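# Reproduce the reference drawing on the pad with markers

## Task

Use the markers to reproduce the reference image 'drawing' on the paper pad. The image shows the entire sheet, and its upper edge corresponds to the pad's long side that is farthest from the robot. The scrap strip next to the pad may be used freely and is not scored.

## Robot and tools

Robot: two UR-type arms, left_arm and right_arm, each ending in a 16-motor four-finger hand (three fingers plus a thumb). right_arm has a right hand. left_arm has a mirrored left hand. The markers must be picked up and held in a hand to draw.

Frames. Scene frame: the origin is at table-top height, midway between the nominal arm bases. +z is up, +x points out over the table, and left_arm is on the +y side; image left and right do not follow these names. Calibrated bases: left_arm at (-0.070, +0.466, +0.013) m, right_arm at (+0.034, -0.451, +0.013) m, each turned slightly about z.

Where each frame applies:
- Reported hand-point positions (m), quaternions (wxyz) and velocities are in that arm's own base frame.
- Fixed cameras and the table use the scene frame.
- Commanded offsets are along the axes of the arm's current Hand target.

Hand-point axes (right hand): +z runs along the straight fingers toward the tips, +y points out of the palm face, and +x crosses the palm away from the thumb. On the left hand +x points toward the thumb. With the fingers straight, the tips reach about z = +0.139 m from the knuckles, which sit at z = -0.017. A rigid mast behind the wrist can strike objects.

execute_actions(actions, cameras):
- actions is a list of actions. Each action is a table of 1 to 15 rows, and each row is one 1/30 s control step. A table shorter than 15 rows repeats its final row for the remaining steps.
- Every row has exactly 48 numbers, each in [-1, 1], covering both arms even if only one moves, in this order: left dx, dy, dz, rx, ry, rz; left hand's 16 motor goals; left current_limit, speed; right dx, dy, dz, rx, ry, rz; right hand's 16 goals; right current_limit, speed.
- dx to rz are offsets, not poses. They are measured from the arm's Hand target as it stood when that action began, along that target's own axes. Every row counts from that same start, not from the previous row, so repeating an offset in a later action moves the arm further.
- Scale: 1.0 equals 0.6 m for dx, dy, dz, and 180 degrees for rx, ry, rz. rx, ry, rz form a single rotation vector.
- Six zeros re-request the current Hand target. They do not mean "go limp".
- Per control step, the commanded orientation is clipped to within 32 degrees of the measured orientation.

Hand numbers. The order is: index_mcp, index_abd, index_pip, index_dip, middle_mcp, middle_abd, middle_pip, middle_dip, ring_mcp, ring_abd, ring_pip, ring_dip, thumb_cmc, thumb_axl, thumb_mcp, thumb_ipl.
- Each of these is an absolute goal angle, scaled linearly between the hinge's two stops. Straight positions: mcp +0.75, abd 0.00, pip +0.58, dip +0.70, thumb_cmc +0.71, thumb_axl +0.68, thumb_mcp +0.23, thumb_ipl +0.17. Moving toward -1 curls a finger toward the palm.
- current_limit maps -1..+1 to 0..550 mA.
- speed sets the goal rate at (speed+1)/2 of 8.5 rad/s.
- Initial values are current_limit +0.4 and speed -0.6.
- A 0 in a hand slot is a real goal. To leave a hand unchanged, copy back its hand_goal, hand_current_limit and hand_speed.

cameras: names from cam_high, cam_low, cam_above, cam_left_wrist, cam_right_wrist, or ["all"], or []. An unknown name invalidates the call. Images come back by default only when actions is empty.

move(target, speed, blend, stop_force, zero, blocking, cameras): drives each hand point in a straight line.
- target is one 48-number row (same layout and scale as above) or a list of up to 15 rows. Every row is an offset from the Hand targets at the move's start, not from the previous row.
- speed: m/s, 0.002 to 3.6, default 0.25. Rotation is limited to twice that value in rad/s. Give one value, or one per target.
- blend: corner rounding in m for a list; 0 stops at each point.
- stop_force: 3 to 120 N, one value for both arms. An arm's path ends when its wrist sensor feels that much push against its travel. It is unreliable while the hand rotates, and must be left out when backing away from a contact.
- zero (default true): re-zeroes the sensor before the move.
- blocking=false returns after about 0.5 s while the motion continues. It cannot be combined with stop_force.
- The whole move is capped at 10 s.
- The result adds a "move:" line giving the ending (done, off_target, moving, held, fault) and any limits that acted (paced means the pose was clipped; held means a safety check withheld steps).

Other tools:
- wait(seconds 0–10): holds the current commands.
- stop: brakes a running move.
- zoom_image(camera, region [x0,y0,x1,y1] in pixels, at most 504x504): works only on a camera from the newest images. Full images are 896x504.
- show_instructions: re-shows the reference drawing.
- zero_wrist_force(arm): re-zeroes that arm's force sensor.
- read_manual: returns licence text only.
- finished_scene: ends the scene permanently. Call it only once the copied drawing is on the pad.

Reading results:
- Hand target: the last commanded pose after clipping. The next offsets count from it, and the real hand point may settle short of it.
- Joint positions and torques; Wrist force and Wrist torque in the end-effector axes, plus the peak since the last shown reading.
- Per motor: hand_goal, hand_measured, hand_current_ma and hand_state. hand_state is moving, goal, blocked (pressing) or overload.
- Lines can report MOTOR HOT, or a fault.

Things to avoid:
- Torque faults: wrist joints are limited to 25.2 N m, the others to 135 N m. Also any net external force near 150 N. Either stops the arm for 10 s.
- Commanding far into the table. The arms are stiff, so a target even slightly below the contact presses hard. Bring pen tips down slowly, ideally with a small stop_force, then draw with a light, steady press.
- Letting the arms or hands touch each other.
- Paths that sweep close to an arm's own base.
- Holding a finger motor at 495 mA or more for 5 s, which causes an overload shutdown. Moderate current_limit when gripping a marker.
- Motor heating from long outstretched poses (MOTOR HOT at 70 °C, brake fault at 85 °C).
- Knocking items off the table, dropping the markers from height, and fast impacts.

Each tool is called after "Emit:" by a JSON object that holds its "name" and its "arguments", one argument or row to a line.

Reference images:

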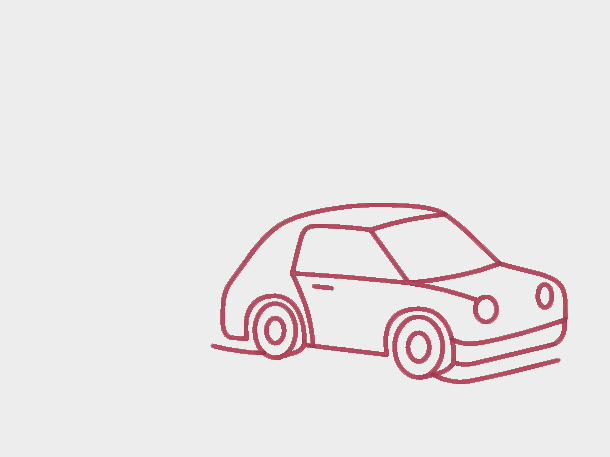

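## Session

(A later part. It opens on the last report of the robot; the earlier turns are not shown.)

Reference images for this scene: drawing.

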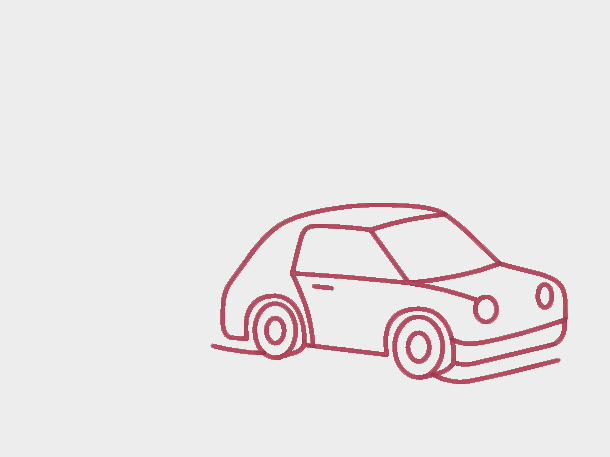

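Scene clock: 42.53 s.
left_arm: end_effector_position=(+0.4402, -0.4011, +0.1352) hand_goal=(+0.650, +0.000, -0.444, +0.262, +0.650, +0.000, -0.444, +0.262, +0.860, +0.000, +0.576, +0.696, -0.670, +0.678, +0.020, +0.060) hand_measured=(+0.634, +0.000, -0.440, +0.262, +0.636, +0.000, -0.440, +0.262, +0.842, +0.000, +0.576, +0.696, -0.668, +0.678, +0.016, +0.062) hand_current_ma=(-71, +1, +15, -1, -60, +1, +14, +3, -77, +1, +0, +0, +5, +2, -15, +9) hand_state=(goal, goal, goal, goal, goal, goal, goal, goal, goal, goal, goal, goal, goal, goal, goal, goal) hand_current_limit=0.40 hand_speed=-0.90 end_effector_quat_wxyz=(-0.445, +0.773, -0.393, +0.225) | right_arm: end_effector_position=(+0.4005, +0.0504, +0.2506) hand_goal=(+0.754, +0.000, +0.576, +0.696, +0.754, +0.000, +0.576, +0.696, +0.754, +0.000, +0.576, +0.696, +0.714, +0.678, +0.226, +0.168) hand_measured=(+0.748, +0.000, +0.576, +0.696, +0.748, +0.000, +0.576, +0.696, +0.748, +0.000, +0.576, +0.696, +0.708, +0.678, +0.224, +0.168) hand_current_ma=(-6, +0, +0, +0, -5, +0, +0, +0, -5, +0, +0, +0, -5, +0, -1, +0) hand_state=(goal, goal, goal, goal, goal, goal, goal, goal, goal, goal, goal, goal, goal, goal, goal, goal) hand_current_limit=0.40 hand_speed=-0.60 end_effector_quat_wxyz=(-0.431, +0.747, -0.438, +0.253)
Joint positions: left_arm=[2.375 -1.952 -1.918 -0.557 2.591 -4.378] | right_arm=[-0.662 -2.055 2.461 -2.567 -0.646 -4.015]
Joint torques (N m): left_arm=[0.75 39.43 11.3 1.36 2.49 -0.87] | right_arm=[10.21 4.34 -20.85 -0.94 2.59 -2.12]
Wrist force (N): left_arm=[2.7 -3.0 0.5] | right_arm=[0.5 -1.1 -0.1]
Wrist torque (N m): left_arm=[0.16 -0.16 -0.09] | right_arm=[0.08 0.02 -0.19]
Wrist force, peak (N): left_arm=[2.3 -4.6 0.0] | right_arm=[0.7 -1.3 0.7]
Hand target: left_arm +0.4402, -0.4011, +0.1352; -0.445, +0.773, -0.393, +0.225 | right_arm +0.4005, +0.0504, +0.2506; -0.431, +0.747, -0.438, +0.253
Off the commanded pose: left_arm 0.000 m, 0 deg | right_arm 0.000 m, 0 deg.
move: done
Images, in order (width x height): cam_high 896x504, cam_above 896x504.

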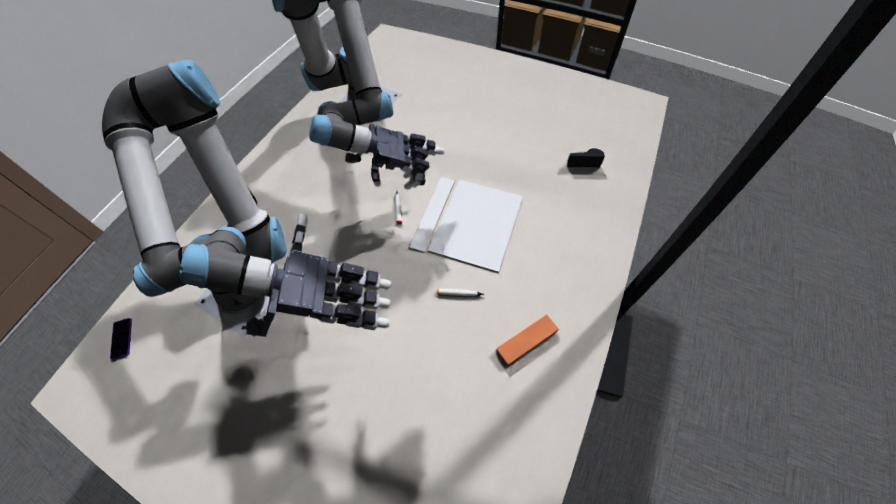

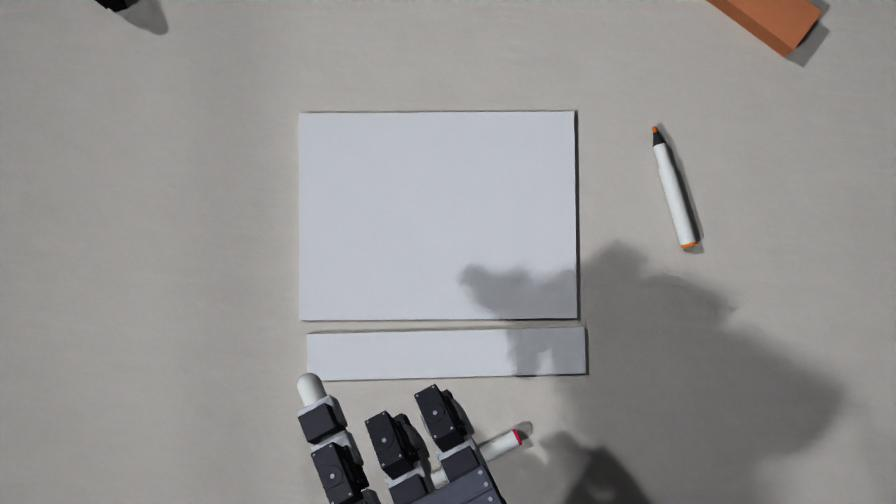

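Emit:
{"name": "move", "arguments": {
  "target": [
    [0,-0.2165,-0.125,0,0,0,0.65,0,-0.445,0.261,0.65,0,-0.445,0.261,0.86,0,0.576,0.696,-0.671,0.678,0.02,0.06,0.4,-0.6,0,0,0,0,0,0,0.685,0,-0.445,0.261,0.685,0,-0.445,0.261,0.86,0,0.576,0.696,-0.671,0.678,0,0.06,0.4,-0.6],
    [-0.6725,-0.4625,0.3013,0,0,0,0.65,0,-0.445,0.261,0.65,0,-0.445,0.261,0.86,0,0.576,0.696,-0.671,0.678,0.02,0.06,0.4,-0.6,0,0,0,0,0,0,0.685,0,-0.445,0.261,0.685,0,-0.445,0.261,0.86,0,0.576,0.696,-0.671,0.678,0,0.06,0.4,-0.6]
  ],
  "speed": 0.4,
  "blend": 0.03,
  "cameras": ["cam_above"]
}}

Scene clock: 46.70 s.
left_arm: end_effector_position=(+0.4408, +0.0988, +0.2854) hand_goal=(+0.650, +0.000, -0.444, +0.262, +0.650, +0.000, -0.444, +0.262, +0.860, +0.000, +0.576, +0.696, -0.670, +0.678, +0.020, +0.060) hand_measured=(+0.636, +0.000, -0.440, +0.262, +0.638, +0.000, -0.440, +0.262, +0.844, +0.000, +0.576, +0.696, -0.668, +0.678, +0.018, +0.062) hand_current_ma=(-57, +1, +12, -1, -49, +1, +11, +3, -69, +1, -1, +0, +4, +2, -10, +8) hand_state=(goal, goal, goal, goal, goal, goal, goal, goal, goal, goal, goal, goal, goal, goal, goal, goal) hand_current_limit=0.40 hand_speed=-0.60 end_effector_quat_wxyz=(-0.445, +0.773, -0.393, +0.225) | right_arm: end_effector_position=(+0.4005, +0.0504, +0.2506) hand_goal=(+0.686, +0.000, -0.444, +0.262, +0.686, +0.000, -0.444, +0.262, +0.860, +0.000, +0.576, +0.696, -0.670, +0.678, +0.000, +0.060) hand_measured=(+0.680, +0.000, -0.440, +0.264, +0.680, +0.000, -0.440, +0.264, +0.842, +0.000, +0.576, +0.696, -0.666, +0.678, +0.000, +0.062) hand_current_ma=(-4, +0, +2, +1, -4, +0, +2, +1, -26, +0, +0, +0, +2, +0, +0, +1) hand_state=(goal, goal, goal, goal, goal, goal, goal, goal, goal, goal, goal, goal, goal, goal, goal, goal) hand_current_limit=0.40 hand_speed=-0.60 end_effector_quat_wxyz=(-0.431, +0.747, -0.438, +0.253)
Joint positions: left_arm=[3.679 -1.268 -2.35 -0.051 1.653 -3.187] | right_arm=[-0.662 -2.055 2.461 -2.567 -0.646 -4.015]
Joint torques (N m): left_arm=[8.42 15.08 14.42 1.66 -1.55 1.18] | right_arm=[10.01 5.09 -19.42 -0.81 3.05 -2.09]
Wrist force (N): left_arm=[2.1 -3.2 0.8] | right_arm=[0.7 -0.9 0.6]
Wrist torque (N m): left_arm=[0.05 -0.07 0.05] | right_arm=[0.08 -0.04 -0.11]
Wrist force, peak (N): left_arm=[2.3 -5.5 -0.5] | right_arm=[1.0 -1.0 0.6]
Hand target: left_arm +0.4408, +0.0988, +0.2854; -0.445, +0.773, -0.393, +0.225 | right_arm +0.4005, +0.0504, +0.2506; -0.431, +0.747, -0.438, +0.253
Off the commanded pose: left_arm 0.000 m, 0 deg | right_arm 0.000 m, 0 deg.
move: done; blend cut to 0 m at target 1
Images, in order (width x height): cam_above 896x504.

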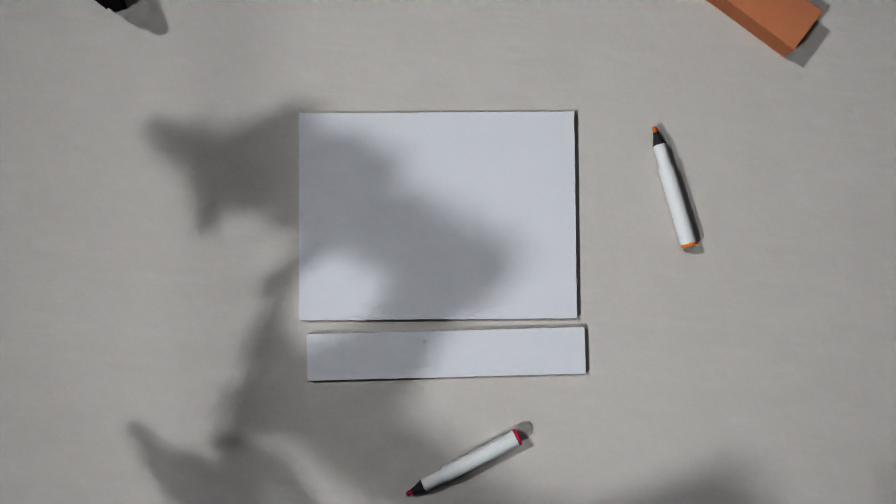

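Emit:
{"name": "zoom_image", "arguments": {
  "camera": "cam_above",
  "region": [380, 414, 540, 504]
}}

Scaled by 3.150.

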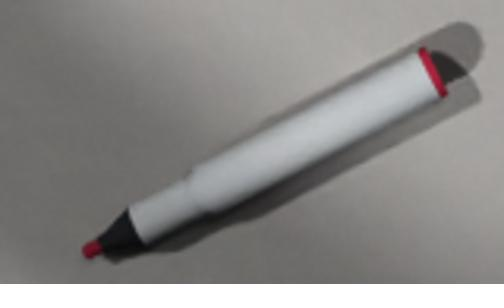

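Emit:
{"name": "move", "arguments": {
  "target": [0,0,0,0,0,0,0.65,0,-0.445,0.261,0.65,0,-0.445,0.261,0.86,0,0.576,0.696,-0.671,0.678,0.02,0.06,0.4,-0.6,-0.7122,0.0592,0.2663,0,-0.0274,-0.0158,0.685,0,-0.445,0.261,0.685,0,-0.445,0.261,0.86,0,0.576,0.696,-0.671,0.678,0,0.06,0.4,-0.6],
  "speed": 0.35,
  "cameras": ["cam_above","cam_right_wrist","cam_high"]
}}

Scene clock: 52.07 s.
left_arm: end_effector_position=(+0.4408, +0.0988, +0.2854) hand_goal=(+0.650, +0.000, -0.444, +0.262, +0.650, +0.000, -0.444, +0.262, +0.860, +0.000, +0.576, +0.696, -0.670, +0.678, +0.020, +0.060) hand_measured=(+0.636, +0.000, -0.440, +0.262, +0.638, +0.000, -0.440, +0.262, +0.844, +0.000, +0.576, +0.696, -0.668, +0.678, +0.018, +0.062) hand_current_ma=(-57, +1, +12, -1, -49, +1, +11, +3, -69, +1, -1, +0, +4, +2, -10, +8) hand_state=(goal, goal, goal, goal, goal, goal, goal, goal, goal, goal, goal, goal, goal, goal, goal, goal) hand_current_limit=0.40 hand_speed=-0.60 end_effector_quat_wxyz=(-0.445, +0.773, -0.393, +0.225) | right_arm: end_effector_position=(+0.2967, +0.4820, +0.1396) hand_goal=(+0.686, +0.000, -0.444, +0.262, +0.686, +0.000, -0.444, +0.262, +0.860, +0.000, +0.576, +0.696, -0.670, +0.678, +0.000, +0.060) hand_measured=(+0.680, +0.000, -0.440, +0.264, +0.680, +0.000, -0.440, +0.264, +0.842, +0.000, +0.576, +0.696, -0.668, +0.678, +0.000, +0.062) hand_current_ma=(-4, +0, +2, +1, -4, +0, +2, +1, -25, +0, +0, +0, +1, +0, +0, +1) hand_state=(goal, goal, goal, goal, goal, goal, goal, goal, goal, goal, goal, goal, goal, goal, goal, goal) hand_current_limit=0.40 hand_speed=-0.60 end_effector_quat_wxyz=(-0.443, +0.768, -0.400, +0.231)
Joint positions: left_arm=[3.679 -1.268 -2.351 -0.051 1.653 -3.187] | right_arm=[0.792 -1.271 2.253 -3.593 -1.728 -3.05]
Joint torques (N m): left_arm=[7.55 15.85 14.97 1.62 -1.54 1.6] | right_arm=[12.04 -19.4 -25.68 -5.89 -1.84 -0.22]
Wrist force (N): left_arm=[2.4 -3.2 0.7] | right_arm=[0.5 -0.6 0.5]
Wrist torque (N m): left_arm=[0.05 -0.11 0.08] | right_arm=[0.16 -0.02 0.02]
Wrist force, peak (N): left_arm=[2.5 -3.4 0.9] | right_arm=[3.1 -1.4 -0.5]
Hand target: left_arm +0.4408, +0.0988, +0.2854; -0.445, +0.773, -0.393, +0.225 | right_arm +0.2967, +0.4821, +0.1397; -0.443, +0.768, -0.400, +0.231
Off the commanded pose: left_arm 0.000 m, 0 deg | right_arm 0.000 m, 0 deg.
move: done
Images, in order (width x height): cam_high 896x504, cam_above 896x504, cam_right_wrist 896x504.

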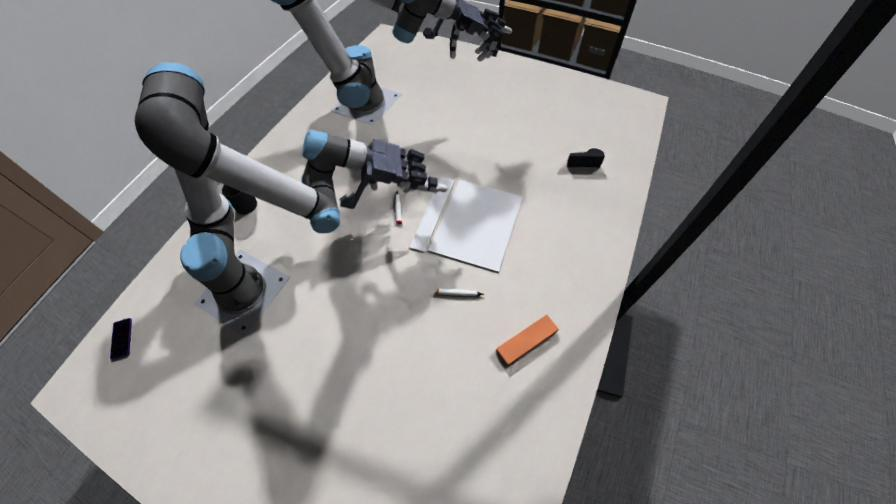

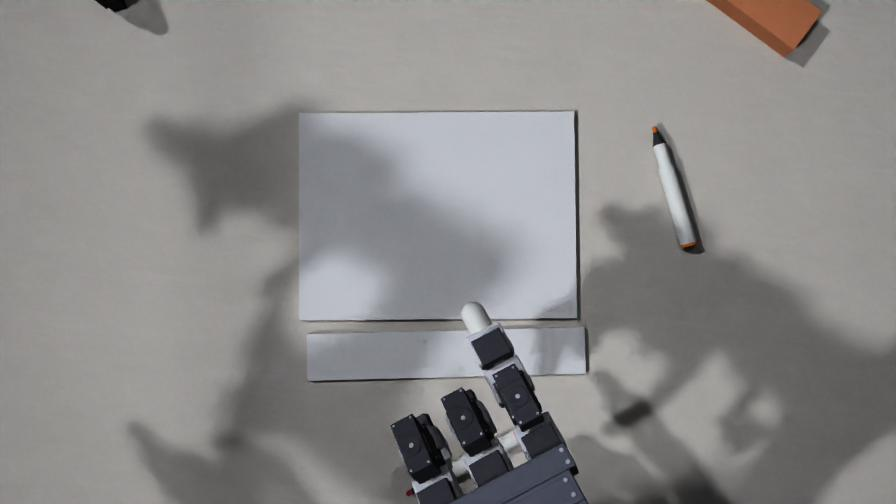

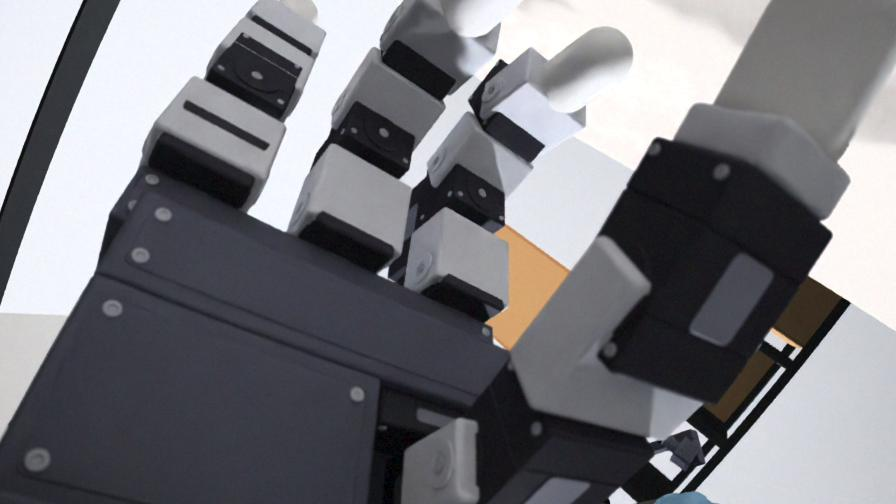

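Emit:
{"name": "move", "arguments": {
  "target": [0,0,0,0,0,0,0.65,0,-0.445,0.261,0.65,0,-0.445,0.261,0.86,0,0.576,0.696,-0.671,0.678,0.02,0.06,0.4,-0.6,0,0.1371,0.0792,0,0,0,0.685,0,-0.445,0.261,0.685,0,-0.445,0.261,0.86,0,0.576,0.696,-0.671,0.678,0,0.06,0.4,-0.6],
  "speed": 0.15,
  "cameras": ["cam_above"]
}}

Emit:
{"name": "zoom_image", "arguments": {
  "camera": "cam_above",
  "region": [360, 324, 620, 504]
}}

Emit:
{"name": "zoom_image", "arguments": {
  "camera": "cam_above",
  "region": [380, 404, 560, 504]
}}

Scene clock: 53.70 s.
left_arm: end_effector_position=(+0.4408, +0.0988, +0.2854) hand_goal=(+0.650, +0.000, -0.444, +0.262, +0.650, +0.000, -0.444, +0.262, +0.860, +0.000, +0.576, +0.696, -0.670, +0.678, +0.020, +0.060) hand_measured=(+0.636, +0.000, -0.440, +0.262, +0.638, +0.000, -0.440, +0.262, +0.844, +0.000, +0.576, +0.696, -0.668, +0.678, +0.018, +0.062) hand_current_ma=(-57, +1, +12, -1, -49, +1, +11, +3, -69, +1, -1, +0, +4, +2, -10, +8) hand_state=(goal, goal, goal, goal, goal, goal, goal, goal, goal, goal, goal, goal, goal, goal, goal, goal) hand_current_limit=0.40 hand_speed=-0.60 end_effector_quat_wxyz=(-0.445, +0.773, -0.393, +0.225) | right_arm: end_effector_position=(+0.2967, +0.4820, +0.0447) hand_goal=(+0.686, +0.000, -0.444, +0.262, +0.686, +0.000, -0.444, +0.262, +0.860, +0.000, +0.576, +0.696, -0.670, +0.678, +0.000, +0.060) hand_measured=(+0.680, +0.000, -0.440, +0.264, +0.680, +0.000, -0.440, +0.264, +0.844, +0.000, +0.576, +0.696, -0.668, +0.678, +0.000, +0.062) hand_current_ma=(-4, +0, +2, +1, -4, +0, +2, +1, -22, +0, +0, +0, +1, +0, +0, +1) hand_state=(goal, goal, goal, goal, goal, goal, goal, goal, goal, goal, goal, goal, goal, goal, goal, goal) hand_current_limit=0.40 hand_speed=-0.60 end_effector_quat_wxyz=(-0.443, +0.768, -0.400, +0.231)
Joint positions: left_arm=[3.679 -1.268 -2.351 -0.051 1.653 -3.187] | right_arm=[0.792 -1.007 2.277 -3.88 -1.728 -3.05]
Joint torques (N m): left_arm=[8.63 16.44 14.44 1.66 -1.45 1.36] | right_arm=[-1.81 -24.29 -12.21 -4.01 2.16 -1.67]
Wrist force (N): left_arm=[2.2 -3.3 0.7] | right_arm=[0.7 -0.9 0.1]
Wrist torque (N m): left_arm=[0.05 -0.09 0.05] | right_arm=[0.16 -0.04 0.01]
Wrist force, peak (N): left_arm=[2.3 -3.4 0.8] | right_arm=[0.5 -2.1 -0.2]
Hand target: left_arm +0.4408, +0.0988, +0.2854; -0.445, +0.773, -0.393, +0.225 | right_arm +0.2967, +0.4820, +0.0447; -0.443, +0.768, -0.400, +0.231
Off the commanded pose: left_arm 0.000 m, 0 deg | right_arm 0.000 m, 0 deg.
move: done
Images, in order (width x height): cam_above 896x504.

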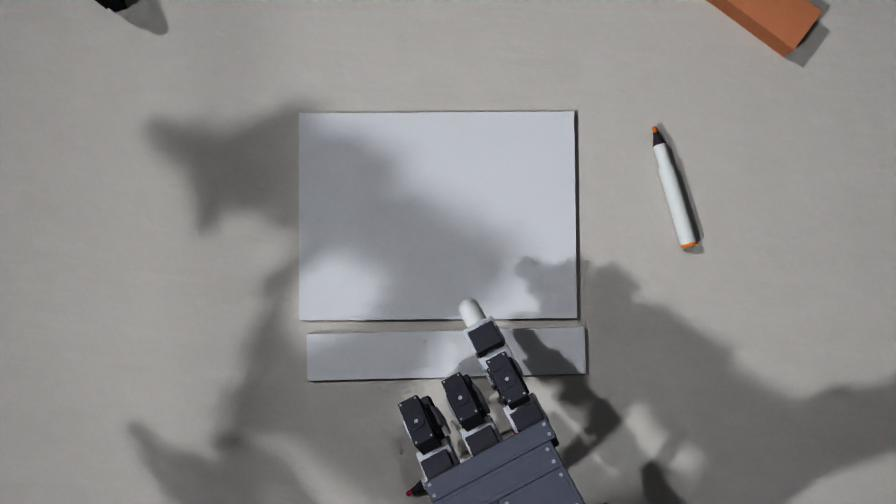

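Scaled by 1.938.

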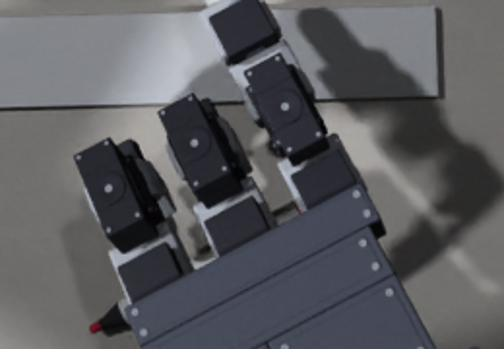

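Scaled by 2.800.

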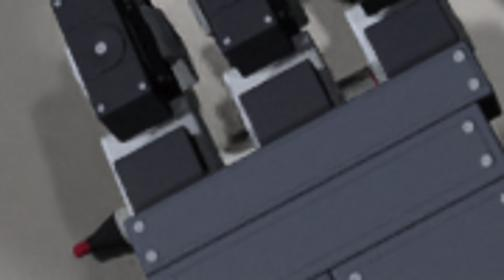

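Emit:
{"name": "move", "arguments": {
  "target": [
    [0,0,0,0,0,0,0.65,0,-0.445,0.261,0.65,0,-0.445,0.261,0.86,0,0.576,0.696,-0.671,0.678,0.02,0.06,0.4,-0.6,0,0.0123,0.0187,0,0,0,0.685,0,-0.445,0.261,0.685,0,-0.445,0.261,0.86,0,0.576,0.696,-0.671,0.678,0,0.06,0.4,-0.6],
    [0,0,0,0,0,0,0.65,0,-0.445,0.261,0.65,0,-0.445,0.261,0.86,0,0.576,0.696,-0.671,0.678,0.02,0.06,0.4,-0.6,0,0.0427,0.0362,0,0,0,0.685,0,-0.445,0.261,0.685,0,-0.445,0.261,0.86,0,0.576,0.696,-0.671,0.678,0,0.06,0.4,-0.6]
  ],
  "speed": [0.1,0.02],
  "stop_force": 3
}}

Scene clock: 56.87 s.
left_arm: end_effector_position=(+0.4408, +0.0988, +0.2854) hand_goal=(+0.650, +0.000, -0.444, +0.262, +0.650, +0.000, -0.444, +0.262, +0.860, +0.000, +0.576, +0.696, -0.670, +0.678, +0.020, +0.060) hand_measured=(+0.636, +0.000, -0.440, +0.262, +0.638, +0.000, -0.440, +0.262, +0.844, +0.000, +0.576, +0.696, -0.668, +0.678, +0.018, +0.062) hand_current_ma=(-57, +1, +12, -1, -49, +1, +11, +3, -69, +1, -1, +0, +4, +2, -10, +8) hand_state=(goal, goal, goal, goal, goal, goal, goal, goal, goal, goal, goal, goal, goal, goal, goal, goal) hand_current_limit=0.40 hand_speed=-0.60 end_effector_quat_wxyz=(-0.445, +0.773, -0.393, +0.225) | right_arm: end_effector_position=(+0.3016, +0.4854, +0.0160) hand_goal=(+0.686, +0.000, -0.444, +0.262, +0.686, +0.000, -0.444, +0.262, +0.860, +0.000, +0.576, +0.696, -0.670, +0.678, +0.000, +0.060) hand_measured=(+0.682, +0.000, -0.446, +0.260, +0.682, +0.000, -0.446, +0.260, +0.844, +0.000, +0.576, +0.696, -0.668, +0.678, +0.000, +0.062) hand_current_ma=(-2, +0, -1, -1, -2, +0, -1, -1, -22, +0, +0, +0, +1, +0, +0, +1) hand_state=(goal, goal, goal, goal, goal, goal, goal, goal, goal, goal, goal, goal, goal, goal, goal, goal) hand_current_limit=0.40 hand_speed=-0.60 end_effector_quat_wxyz=(-0.443, +0.768, -0.400, +0.231)
Joint positions: left_arm=[3.679 -1.268 -2.351 -0.051 1.653 -3.187] | right_arm=[0.789 -0.918 2.256 -3.948 -1.726 -3.052]
Joint torques (N m): left_arm=[6.81 16.29 14.04 1.66 -1.42 1.5] | right_arm=[8.75 -25.69 0.97 -5.74 -1.36 1.24]
Wrist force (N): left_arm=[2.5 -2.9 0.9] | right_arm=[0.6 -0.7 0.2]
Wrist torque (N m): left_arm=[0.09 -0.11 0.07] | right_arm=[0.20 -0.02 0.00]
Wrist force, peak (N): left_arm=[2.6 -3.3 0.8] | right_arm=[0.9 -6.8 -1.4]
Hand target: left_arm +0.4408, +0.0988, +0.2854; -0.445, +0.773, -0.393, +0.225 | right_arm +0.3016, +0.4854, +0.0160; -0.443, +0.768, -0.400, +0.231 (not the last commanded pose)
Off the commanded pose: left_arm 0.000 m, 0 deg | right_arm 0.004 m, 0 deg.
move: contact (right_arm); path passed 1 of 2 targets

Emit:
{"name": "move", "arguments": {
  "target": [0,0,0,0,0,0,0.65,0,-0.445,0.261,0.65,0,-0.445,0.261,0.86,0,0.576,0.696,-0.671,0.678,0.02,0.06,0.4,-0.6,0,0,0,0,0,0,0.48,0,-0.445,0.261,0.48,0,-0.445,0.261,0.86,0,0.576,0.696,-0.671,0.678,-0.112,0.06,0.4,-0.8],
  "speed": 0.05
}}

Emit:
{"name": "move", "arguments": {
  "target": [0,0,0,0,0,0,0.65,0,-0.445,0.261,0.65,0,-0.445,0.261,0.86,0,0.576,0.696,-0.671,0.678,0.02,0.06,0.4,-0.6,0,0.00289,0.00167,0,0,0,0.48,0,-0.445,0.261,0.48,0,-0.445,0.261,0.86,0,0.576,0.696,-0.671,0.678,-0.112,0.06,0.4,-0.8],
  "speed": 0.02,
  "stop_force": 3,
  "cameras": ["cam_above","cam_high"]
}}

Scene clock: 57.63 s.
left_arm: end_effector_position=(+0.4408, +0.0988, +0.2854) hand_goal=(+0.650, +0.000, -0.444, +0.262, +0.650, +0.000, -0.444, +0.262, +0.860, +0.000, +0.576, +0.696, -0.670, +0.678, +0.020, +0.060) hand_measured=(+0.636, +0.000, -0.440, +0.262, +0.638, +0.000, -0.440, +0.262, +0.844, +0.000, +0.576, +0.696, -0.668, +0.678, +0.018, +0.062) hand_current_ma=(-57, +1, +12, -1, -49, +1, +11, +3, -69, +1, -1, +0, +4, +2, -10, +8) hand_state=(goal, goal, goal, goal, goal, goal, goal, goal, goal, goal, goal, goal, goal, goal, goal, goal) hand_current_limit=0.40 hand_speed=-0.60 end_effector_quat_wxyz=(-0.445, +0.773, -0.393, +0.225) | right_arm: end_effector_position=(+0.3016, +0.4854, +0.0160) hand_goal=(+0.480, +0.000, -0.444, +0.262, +0.480, +0.000, -0.444, +0.262, +0.860, +0.000, +0.576, +0.696, -0.670, +0.678, -0.112, +0.060) hand_measured=(+0.478, +0.000, -0.446, +0.260, +0.478, +0.000, -0.446, +0.260, +0.844, +0.000, +0.576, +0.696, -0.668, +0.678, -0.110, +0.062) hand_current_ma=(-1, +0, -1, -1, -1, +0, -1, -1, -22, +0, +0, +0, +1, +0, +1, +1) hand_state=(goal, goal, goal, goal, goal, goal, goal, goal, goal, goal, goal, goal, goal, goal, goal, goal) hand_current_limit=0.40 hand_speed=-0.80 end_effector_quat_wxyz=(-0.443, +0.768, -0.400, +0.231)
Joint positions: left_arm=[3.679 -1.268 -2.351 -0.051 1.653 -3.187] | right_arm=[0.789 -0.918 2.256 -3.948 -1.726 -3.052]
Joint torques (N m): left_arm=[7.59 15.86 14.41 1.51 -1.43 1.39] | right_arm=[8.31 -25.76 0.41 -5.35 -0.8 0.44]
Wrist force (N): left_arm=[2.3 -3.2 0.8] | right_arm=[0.3 -0.5 0.5]
Wrist torque (N m): left_arm=[0.05 -0.09 0.06] | right_arm=[0.24 0.01 -0.03]
Wrist force, peak (N): left_arm=[2.5 -3.2 0.8] | right_arm=[1.1 -1.0 0.2]
Hand target: left_arm +0.4408, +0.0988, +0.2854; -0.445, +0.773, -0.393, +0.225 | right_arm +0.3016, +0.4854, +0.0160; -0.443, +0.768, -0.400, +0.231
Off the commanded pose: left_arm 0.000 m, 0 deg | right_arm 0.000 m, 0 deg.
move: done

Scene clock: 58.67 s.
left_arm: end_effector_position=(+0.4408, +0.0988, +0.2854) hand_goal=(+0.650, +0.000, -0.444, +0.262, +0.650, +0.000, -0.444, +0.262, +0.860, +0.000, +0.576, +0.696, -0.670, +0.678, +0.020, +0.060) hand_measured=(+0.636, +0.000, -0.440, +0.262, +0.638, +0.000, -0.440, +0.262, +0.844, +0.000, +0.576, +0.696, -0.668, +0.678, +0.018, +0.062) hand_current_ma=(-57, +1, +12, -1, -49, +1, +11, +3, -69, +1, -1, +0, +4, +2, -10, +8) hand_state=(goal, goal, goal, goal, goal, goal, goal, goal, goal, goal, goal, goal, goal, goal, goal, goal) hand_current_limit=0.40 hand_speed=-0.60 end_effector_quat_wxyz=(-0.445, +0.773, -0.393, +0.225) | right_arm: end_effector_position=(+0.3016, +0.4854, +0.0140) hand_goal=(+0.480, +0.000, -0.444, +0.262, +0.480, +0.000, -0.444, +0.262, +0.860, +0.000, +0.576, +0.696, -0.670, +0.678, -0.112, +0.060) hand_measured=(+0.478, +0.000, -0.446, +0.260, +0.478, +0.000, -0.446, +0.260, +0.844, +0.000, +0.576, +0.696, -0.668, +0.678, -0.110, +0.062) hand_current_ma=(-1, +0, -1, -1, -1, +0, -1, -1, -22, +0, +0, +0, +1, +0, +1, +1) hand_state=(goal, goal, goal, goal, goal, goal, goal, goal, goal, goal, goal, goal, goal, goal, goal, goal) hand_current_limit=0.40 hand_speed=-0.80 end_effector_quat_wxyz=(-0.443, +0.768, -0.400, +0.231)
Joint positions: left_arm=[3.679 -1.268 -2.351 -0.051 1.653 -3.187] | right_arm=[0.789 -0.912 2.255 -3.953 -1.726 -3.052]
Joint torques (N m): left_arm=[6.94 15.63 14.81 1.78 -1.57 1.46] | right_arm=[7.2 -39.4 -16.06 -1.89 0.26 -0.62]
Wrist force (N): left_arm=[2.4 -3.2 1.0] | right_arm=[0.7 -0.9 0.1]
Wrist torque (N m): left_arm=[0.04 -0.11 0.07] | right_arm=[0.22 -0.03 0.01]
Wrist force, peak (N): left_arm=[2.4 -3.4 0.8] | right_arm=[0.9 -1.2 0.3]
Hand target: left_arm +0.4408, +0.0988, +0.2854; -0.445, +0.773, -0.393, +0.225 | right_arm +0.3016, +0.4854, +0.0140; -0.443, +0.768, -0.400, +0.231
Off the commanded pose: left_arm 0.000 m, 0 deg | right_arm 0.000 m, 0 deg.
move: done
Images, in order (width x height): cam_high 896x504, cam_above 896x504.

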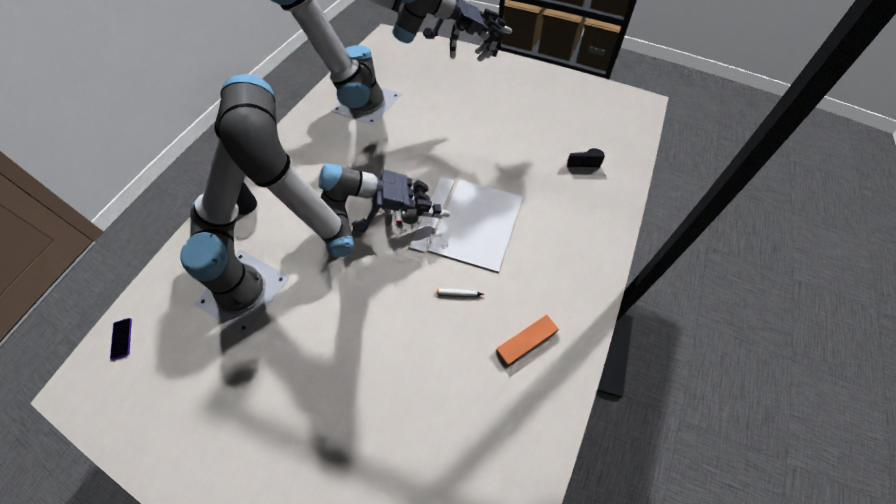

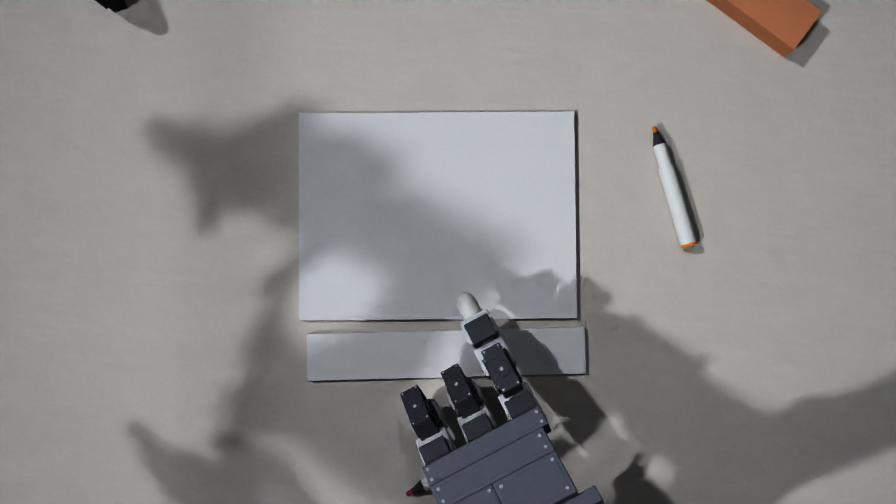

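Now grip.

Emit:
{"name": "move", "arguments": {
  "target": [0,0,0,0,0,0,0.65,0,-0.445,0.261,0.65,0,-0.445,0.261,0.86,0,0.576,0.696,-0.671,0.678,0.02,0.06,0.4,-0.6,0,0,0,0,0,0,0.36,0,-0.445,0.261,0.36,0,-0.445,0.261,0.86,0,0.576,0.696,-0.671,0.678,-0.28,0.06,0.4,-0.85],
  "speed": 0.05
}}

Emit:
{"name": "zoom_image", "arguments": {
  "camera": "cam_above",
  "region": [380, 404, 560, 504]
}}

Scene clock: 59.33 s.
left_arm: end_effector_position=(+0.4408, +0.0988, +0.2854) hand_goal=(+0.650, +0.000, -0.444, +0.262, +0.650, +0.000, -0.444, +0.262, +0.860, +0.000, +0.576, +0.696, -0.670, +0.678, +0.020, +0.060) hand_measured=(+0.636, +0.000, -0.440, +0.262, +0.638, +0.000, -0.440, +0.262, +0.844, +0.000, +0.576, +0.696, -0.668, +0.678, +0.018, +0.062) hand_current_ma=(-57, +1, +12, -1, -49, +1, +11, +3, -69, +1, -1, +0, +4, +2, -10, +8) hand_state=(goal, goal, goal, goal, goal, goal, goal, goal, goal, goal, goal, goal, goal, goal, goal, goal) hand_current_limit=0.40 hand_speed=-0.60 end_effector_quat_wxyz=(-0.445, +0.773, -0.393, +0.225) | right_arm: end_effector_position=(+0.3016, +0.4854, +0.0140) hand_goal=(+0.360, +0.000, -0.444, +0.262, +0.360, +0.000, -0.444, +0.262, +0.860, +0.000, +0.576, +0.696, -0.670, +0.678, -0.280, +0.060) hand_measured=(+0.392, +0.000, -0.438, +0.262, +0.392, +0.000, -0.438, +0.262, +0.844, +0.000, +0.576, +0.696, -0.668, +0.678, -0.174, +0.082) hand_current_ma=(+58, +0, +5, +0, +54, +0, +5, +0, -22, +0, +0, +0, +1, +0, +385, +46) hand_state=(blocked, goal, goal, goal, blocked, goal, goal, goal, goal, goal, goal, goal, goal, goal, blocked, blocked) hand_current_limit=0.40 hand_speed=-0.85 end_effector_quat_wxyz=(-0.443, +0.768, -0.400, +0.231)
Joint positions: left_arm=[3.679 -1.268 -2.351 -0.051 1.653 -3.187] | right_arm=[0.789 -0.912 2.255 -3.953 -1.726 -3.052]
Joint torques (N m): left_arm=[8.01 15.67 14.22 1.47 -1.43 1.44] | right_arm=[6.17 -37.02 -14.9 -0.45 0.84 -1.33]
Wrist force (N): left_arm=[2.4 -3.0 0.7] | right_arm=[0.8 -3.6 -1.9]
Wrist torque (N m): left_arm=[0.10 -0.11 0.06] | right_arm=[0.08 -0.05 0.01]
Wrist force, peak (N): left_arm=[2.4 -3.4 0.6] | right_arm=[0.7 -3.7 -1.8]
Hand target: left_arm +0.4408, +0.0988, +0.2854; -0.445, +0.773, -0.393, +0.225 | right_arm +0.3016, +0.4854, +0.0140; -0.443, +0.768, -0.400, +0.231
Off the commanded pose: left_arm 0.000 m, 0 deg | right_arm 0.000 m, 0 deg.
move: done

Scaled by 2.800.
This view is cut from an older image: the scene may have changed since it was taken.

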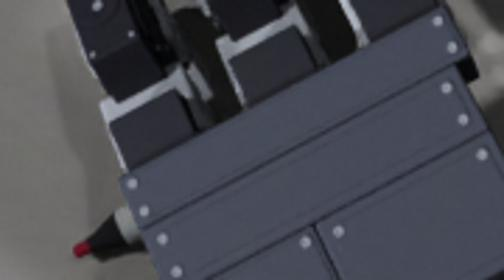

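Emit:
{"name": "move", "arguments": {
  "target": [0,0,0,0,0,0,0.65,0,-0.445,0.261,0.65,0,-0.445,0.261,0.86,0,0.576,0.696,-0.671,0.678,0.02,0.06,0.4,-0.6,0,-0.1819,-0.105,0,0,0,0.34,0,-0.445,0.261,0.34,0,-0.445,0.261,0.86,0,0.576,0.696,-0.671,0.678,-0.28,0.06,0.5,-0.85],
  "speed": 0.1,
  "cameras": ["cam_above","cam_low","cam_right_wrist"]
}}

Scene clock: 61.37 s.
left_arm: end_effector_position=(+0.4408, +0.0988, +0.2854) hand_goal=(+0.650, +0.000, -0.444, +0.262, +0.650, +0.000, -0.444, +0.262, +0.860, +0.000, +0.576, +0.696, -0.670, +0.678, +0.020, +0.060) hand_measured=(+0.636, +0.000, -0.440, +0.262, +0.638, +0.000, -0.440, +0.262, +0.844, +0.000, +0.576, +0.696, -0.668, +0.678, +0.018, +0.062) hand_current_ma=(-57, +1, +12, -1, -49, +1, +11, +3, -69, +1, -1, +0, +4, +2, -10, +8) hand_state=(goal, goal, goal, goal, goal, goal, goal, goal, goal, goal, goal, goal, goal, goal, goal, goal) hand_current_limit=0.40 hand_speed=-0.60 end_effector_quat_wxyz=(-0.445, +0.773, -0.393, +0.225) | right_arm: end_effector_position=(+0.3017, +0.4856, +0.1400) hand_goal=(+0.340, +0.000, -0.444, +0.262, +0.340, +0.000, -0.444, +0.262, +0.860, +0.000, +0.576, +0.696, -0.670, +0.678, -0.280, +0.060) hand_measured=(+0.390, +0.000, -0.428, +0.266, +0.386, +0.000, -0.430, +0.266, +0.844, +0.000, +0.576, +0.696, -0.668, +0.678, -0.178, +0.086) hand_current_ma=(+109, +0, +20, +3, +98, +0, +16, +2, -22, +0, +0, +0, +1, +0, +409, +58) hand_state=(blocked, goal, goal, goal, blocked, goal, goal, goal, goal, goal, goal, goal, goal, goal, blocked, blocked) hand_current_limit=0.50 hand_speed=-0.85 end_effector_quat_wxyz=(-0.443, +0.768, -0.400, +0.231)
Joint positions: left_arm=[3.679 -1.268 -2.351 -0.051 1.653 -3.187] | right_arm=[0.789 -1.262 2.238 -3.587 -1.726 -3.052]
Joint torques (N m): left_arm=[7.7 16.61 14.43 1.48 -1.33 1.57] | right_arm=[5.88 -32.11 -6.46 -3.46 -2.3 -0.5]
Wrist force (N): left_arm=[2.1 -3.1 0.9] | right_arm=[0.7 -0.7 0.4]
Wrist torque (N m): left_arm=[0.07 -0.06 0.04] | right_arm=[0.18 -0.04 0.02]
Wrist force, peak (N): left_arm=[2.3 -3.3 1.1] | right_arm=[0.6 -3.8 -2.2]
Hand target: left_arm +0.4408, +0.0988, +0.2854; -0.445, +0.773, -0.393, +0.225 | right_arm +0.3017, +0.4855, +0.1400; -0.443, +0.768, -0.400, +0.231
Off the commanded pose: left_arm 0.000 m, 0 deg | right_arm 0.000 m, 0 deg.
move: done
Images, in order (width x height): cam_low 896x504, cam_above 896x504, cam_right_wrist 896x504.

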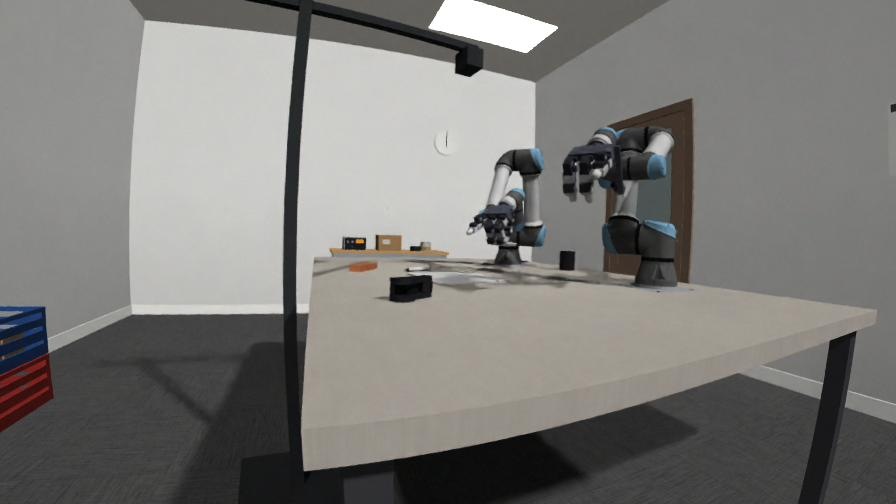

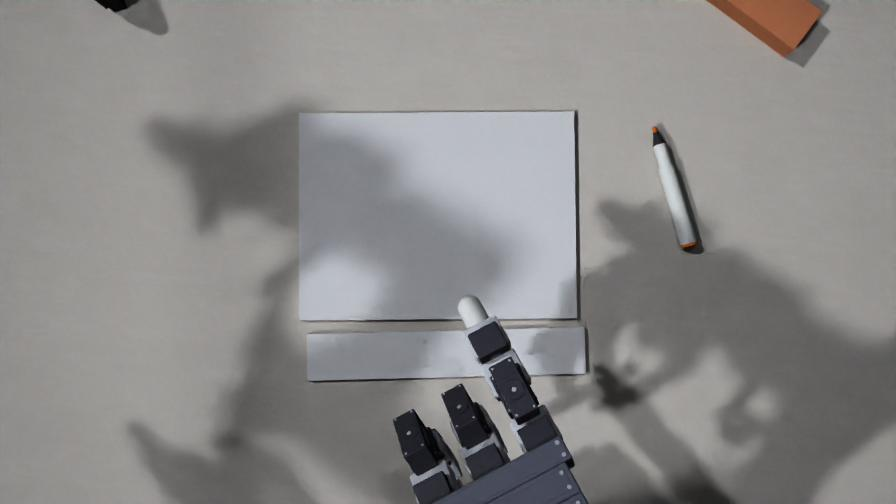

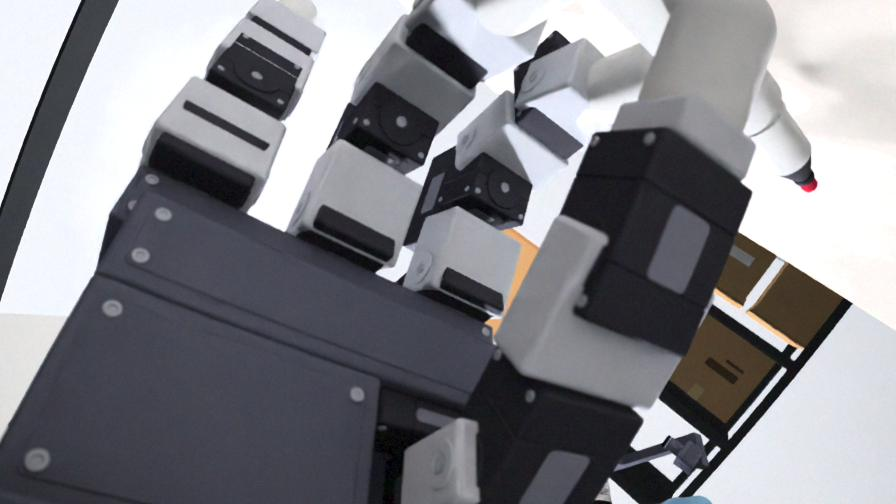

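Emit:
{"name": "move", "arguments": {
  "target": [0,0,0,0,0,0,0.65,0,-0.445,0.261,0.65,0,-0.445,0.261,0.86,0,0.576,0.696,-0.671,0.678,0.02,0.06,0.4,-0.6,-0.013,-0.105,0.2153,0,0,-0.5,0.34,0,-0.445,0.261,0.34,0,-0.445,0.261,0.86,0,0.576,0.696,-0.671,0.678,-0.28,0.06,0.5,-0.85],
  "speed": 0.4,
  "cameras": ["cam_above","cam_high","cam_low","cam_right_wrist"]
}}

Scene clock: 64.23 s.
left_arm: end_effector_position=(+0.4408, +0.0988, +0.2854) hand_goal=(+0.650, +0.000, -0.444, +0.262, +0.650, +0.000, -0.444, +0.262, +0.860, +0.000, +0.576, +0.696, -0.670, +0.678, +0.020, +0.060) hand_measured=(+0.636, +0.000, -0.440, +0.262, +0.638, +0.000, -0.440, +0.262, +0.844, +0.000, +0.576, +0.696, -0.668, +0.678, +0.018, +0.062) hand_current_ma=(-57, +1, +12, -1, -49, +1, +11, +3, -69, +1, -1, +0, +4, +2, -10, +8) hand_state=(goal, goal, goal, goal, goal, goal, goal, goal, goal, goal, goal, goal, goal, goal, goal, goal) hand_current_limit=0.40 hand_speed=-0.60 end_effector_quat_wxyz=(-0.445, +0.773, -0.393, +0.225) | right_arm: end_effector_position=(+0.4146, +0.5741, +0.1299) hand_goal=(+0.340, +0.000, -0.444, +0.262, +0.340, +0.000, -0.444, +0.262, +0.860, +0.000, +0.576, +0.696, -0.670, +0.678, -0.280, +0.060) hand_measured=(+0.390, +0.000, -0.426, +0.266, +0.386, +0.000, -0.430, +0.266, +0.856, +0.002, +0.576, +0.696, -0.666, +0.678, -0.180, +0.086) hand_current_ma=(+109, +0, +23, +3, +98, +0, +16, +2, -3, +0, +0, +0, +2, +0, +402, +59) hand_state=(blocked, goal, goal, goal, blocked, goal, goal, goal, goal, goal, goal, goal, goal, goal, blocked, blocked) hand_current_limit=0.50 hand_speed=-0.85 end_effector_quat_wxyz=(-0.150, +0.826, +0.260, +0.477)
Joint positions: left_arm=[3.679 -1.268 -2.351 -0.051 1.653 -3.187] | right_arm=[0.961 -0.882 1.798 -3.506 -1.873 -4.531]
Joint torques (N m): left_arm=[6.7 16.11 14.77 1.44 -1.35 1.43] | right_arm=[-6.26 -42.9 -7.99 -0.42 1.82 -2.52]
Wrist force (N): left_arm=[2.0 -3.1 0.7] | right_arm=[-0.3 1.0 1.1]
Wrist torque (N m): left_arm=[0.08 -0.06 0.04] | right_arm=[0.18 0.19 -0.21]
Wrist force, peak (N): left_arm=[2.4 -3.4 1.0] | right_arm=[-0.6 1.3 1.6]
Hand target: left_arm +0.4408, +0.0988, +0.2854; -0.445, +0.773, -0.393, +0.225 | right_arm +0.4147, +0.5741, +0.1299; -0.150, +0.826, +0.260, +0.477
Off the commanded pose: left_arm 0.000 m, 0 deg | right_arm 0.000 m, 0 deg.
move: done
Images, in order (width x height): cam_high 896x504, cam_low 896x504, cam_above 896x504, cam_right_wrist 896x504.

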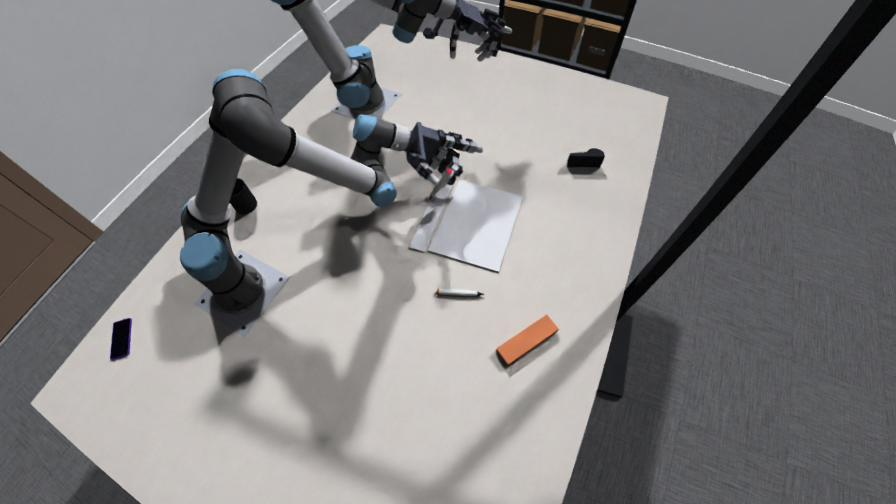

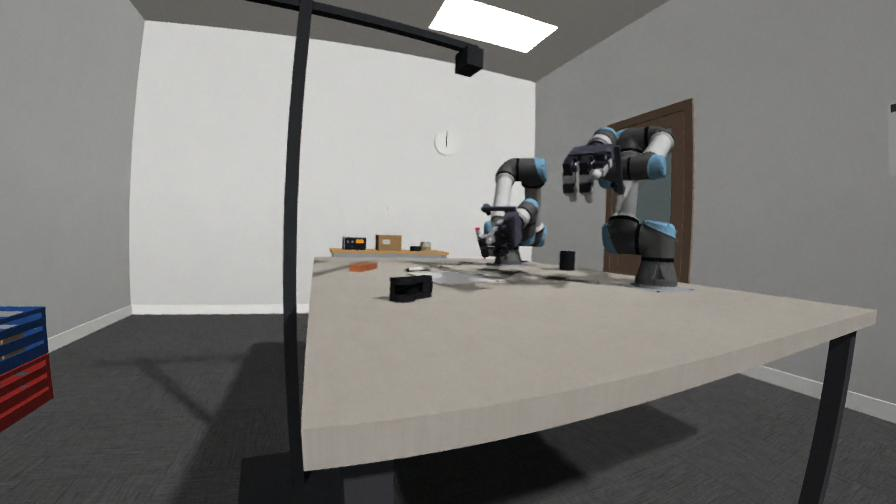

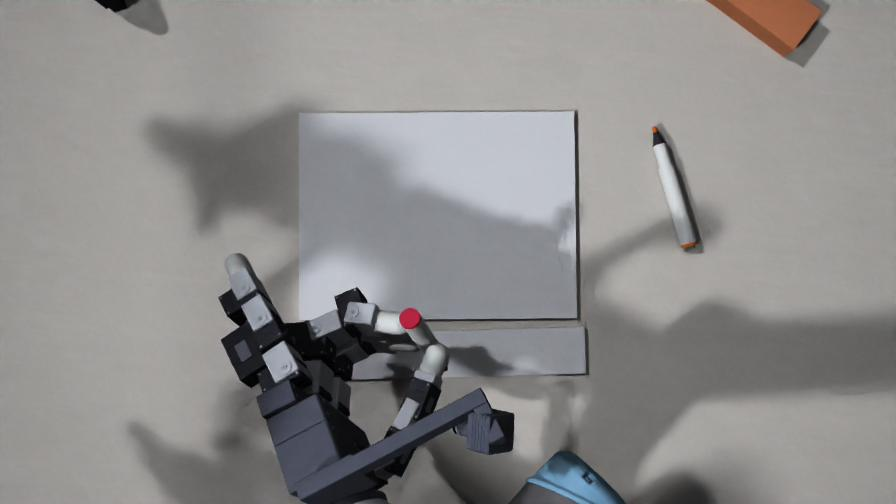

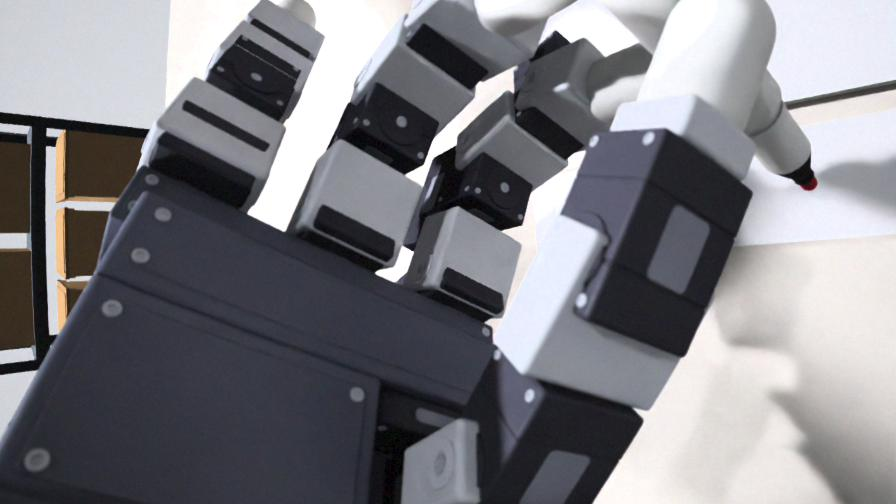

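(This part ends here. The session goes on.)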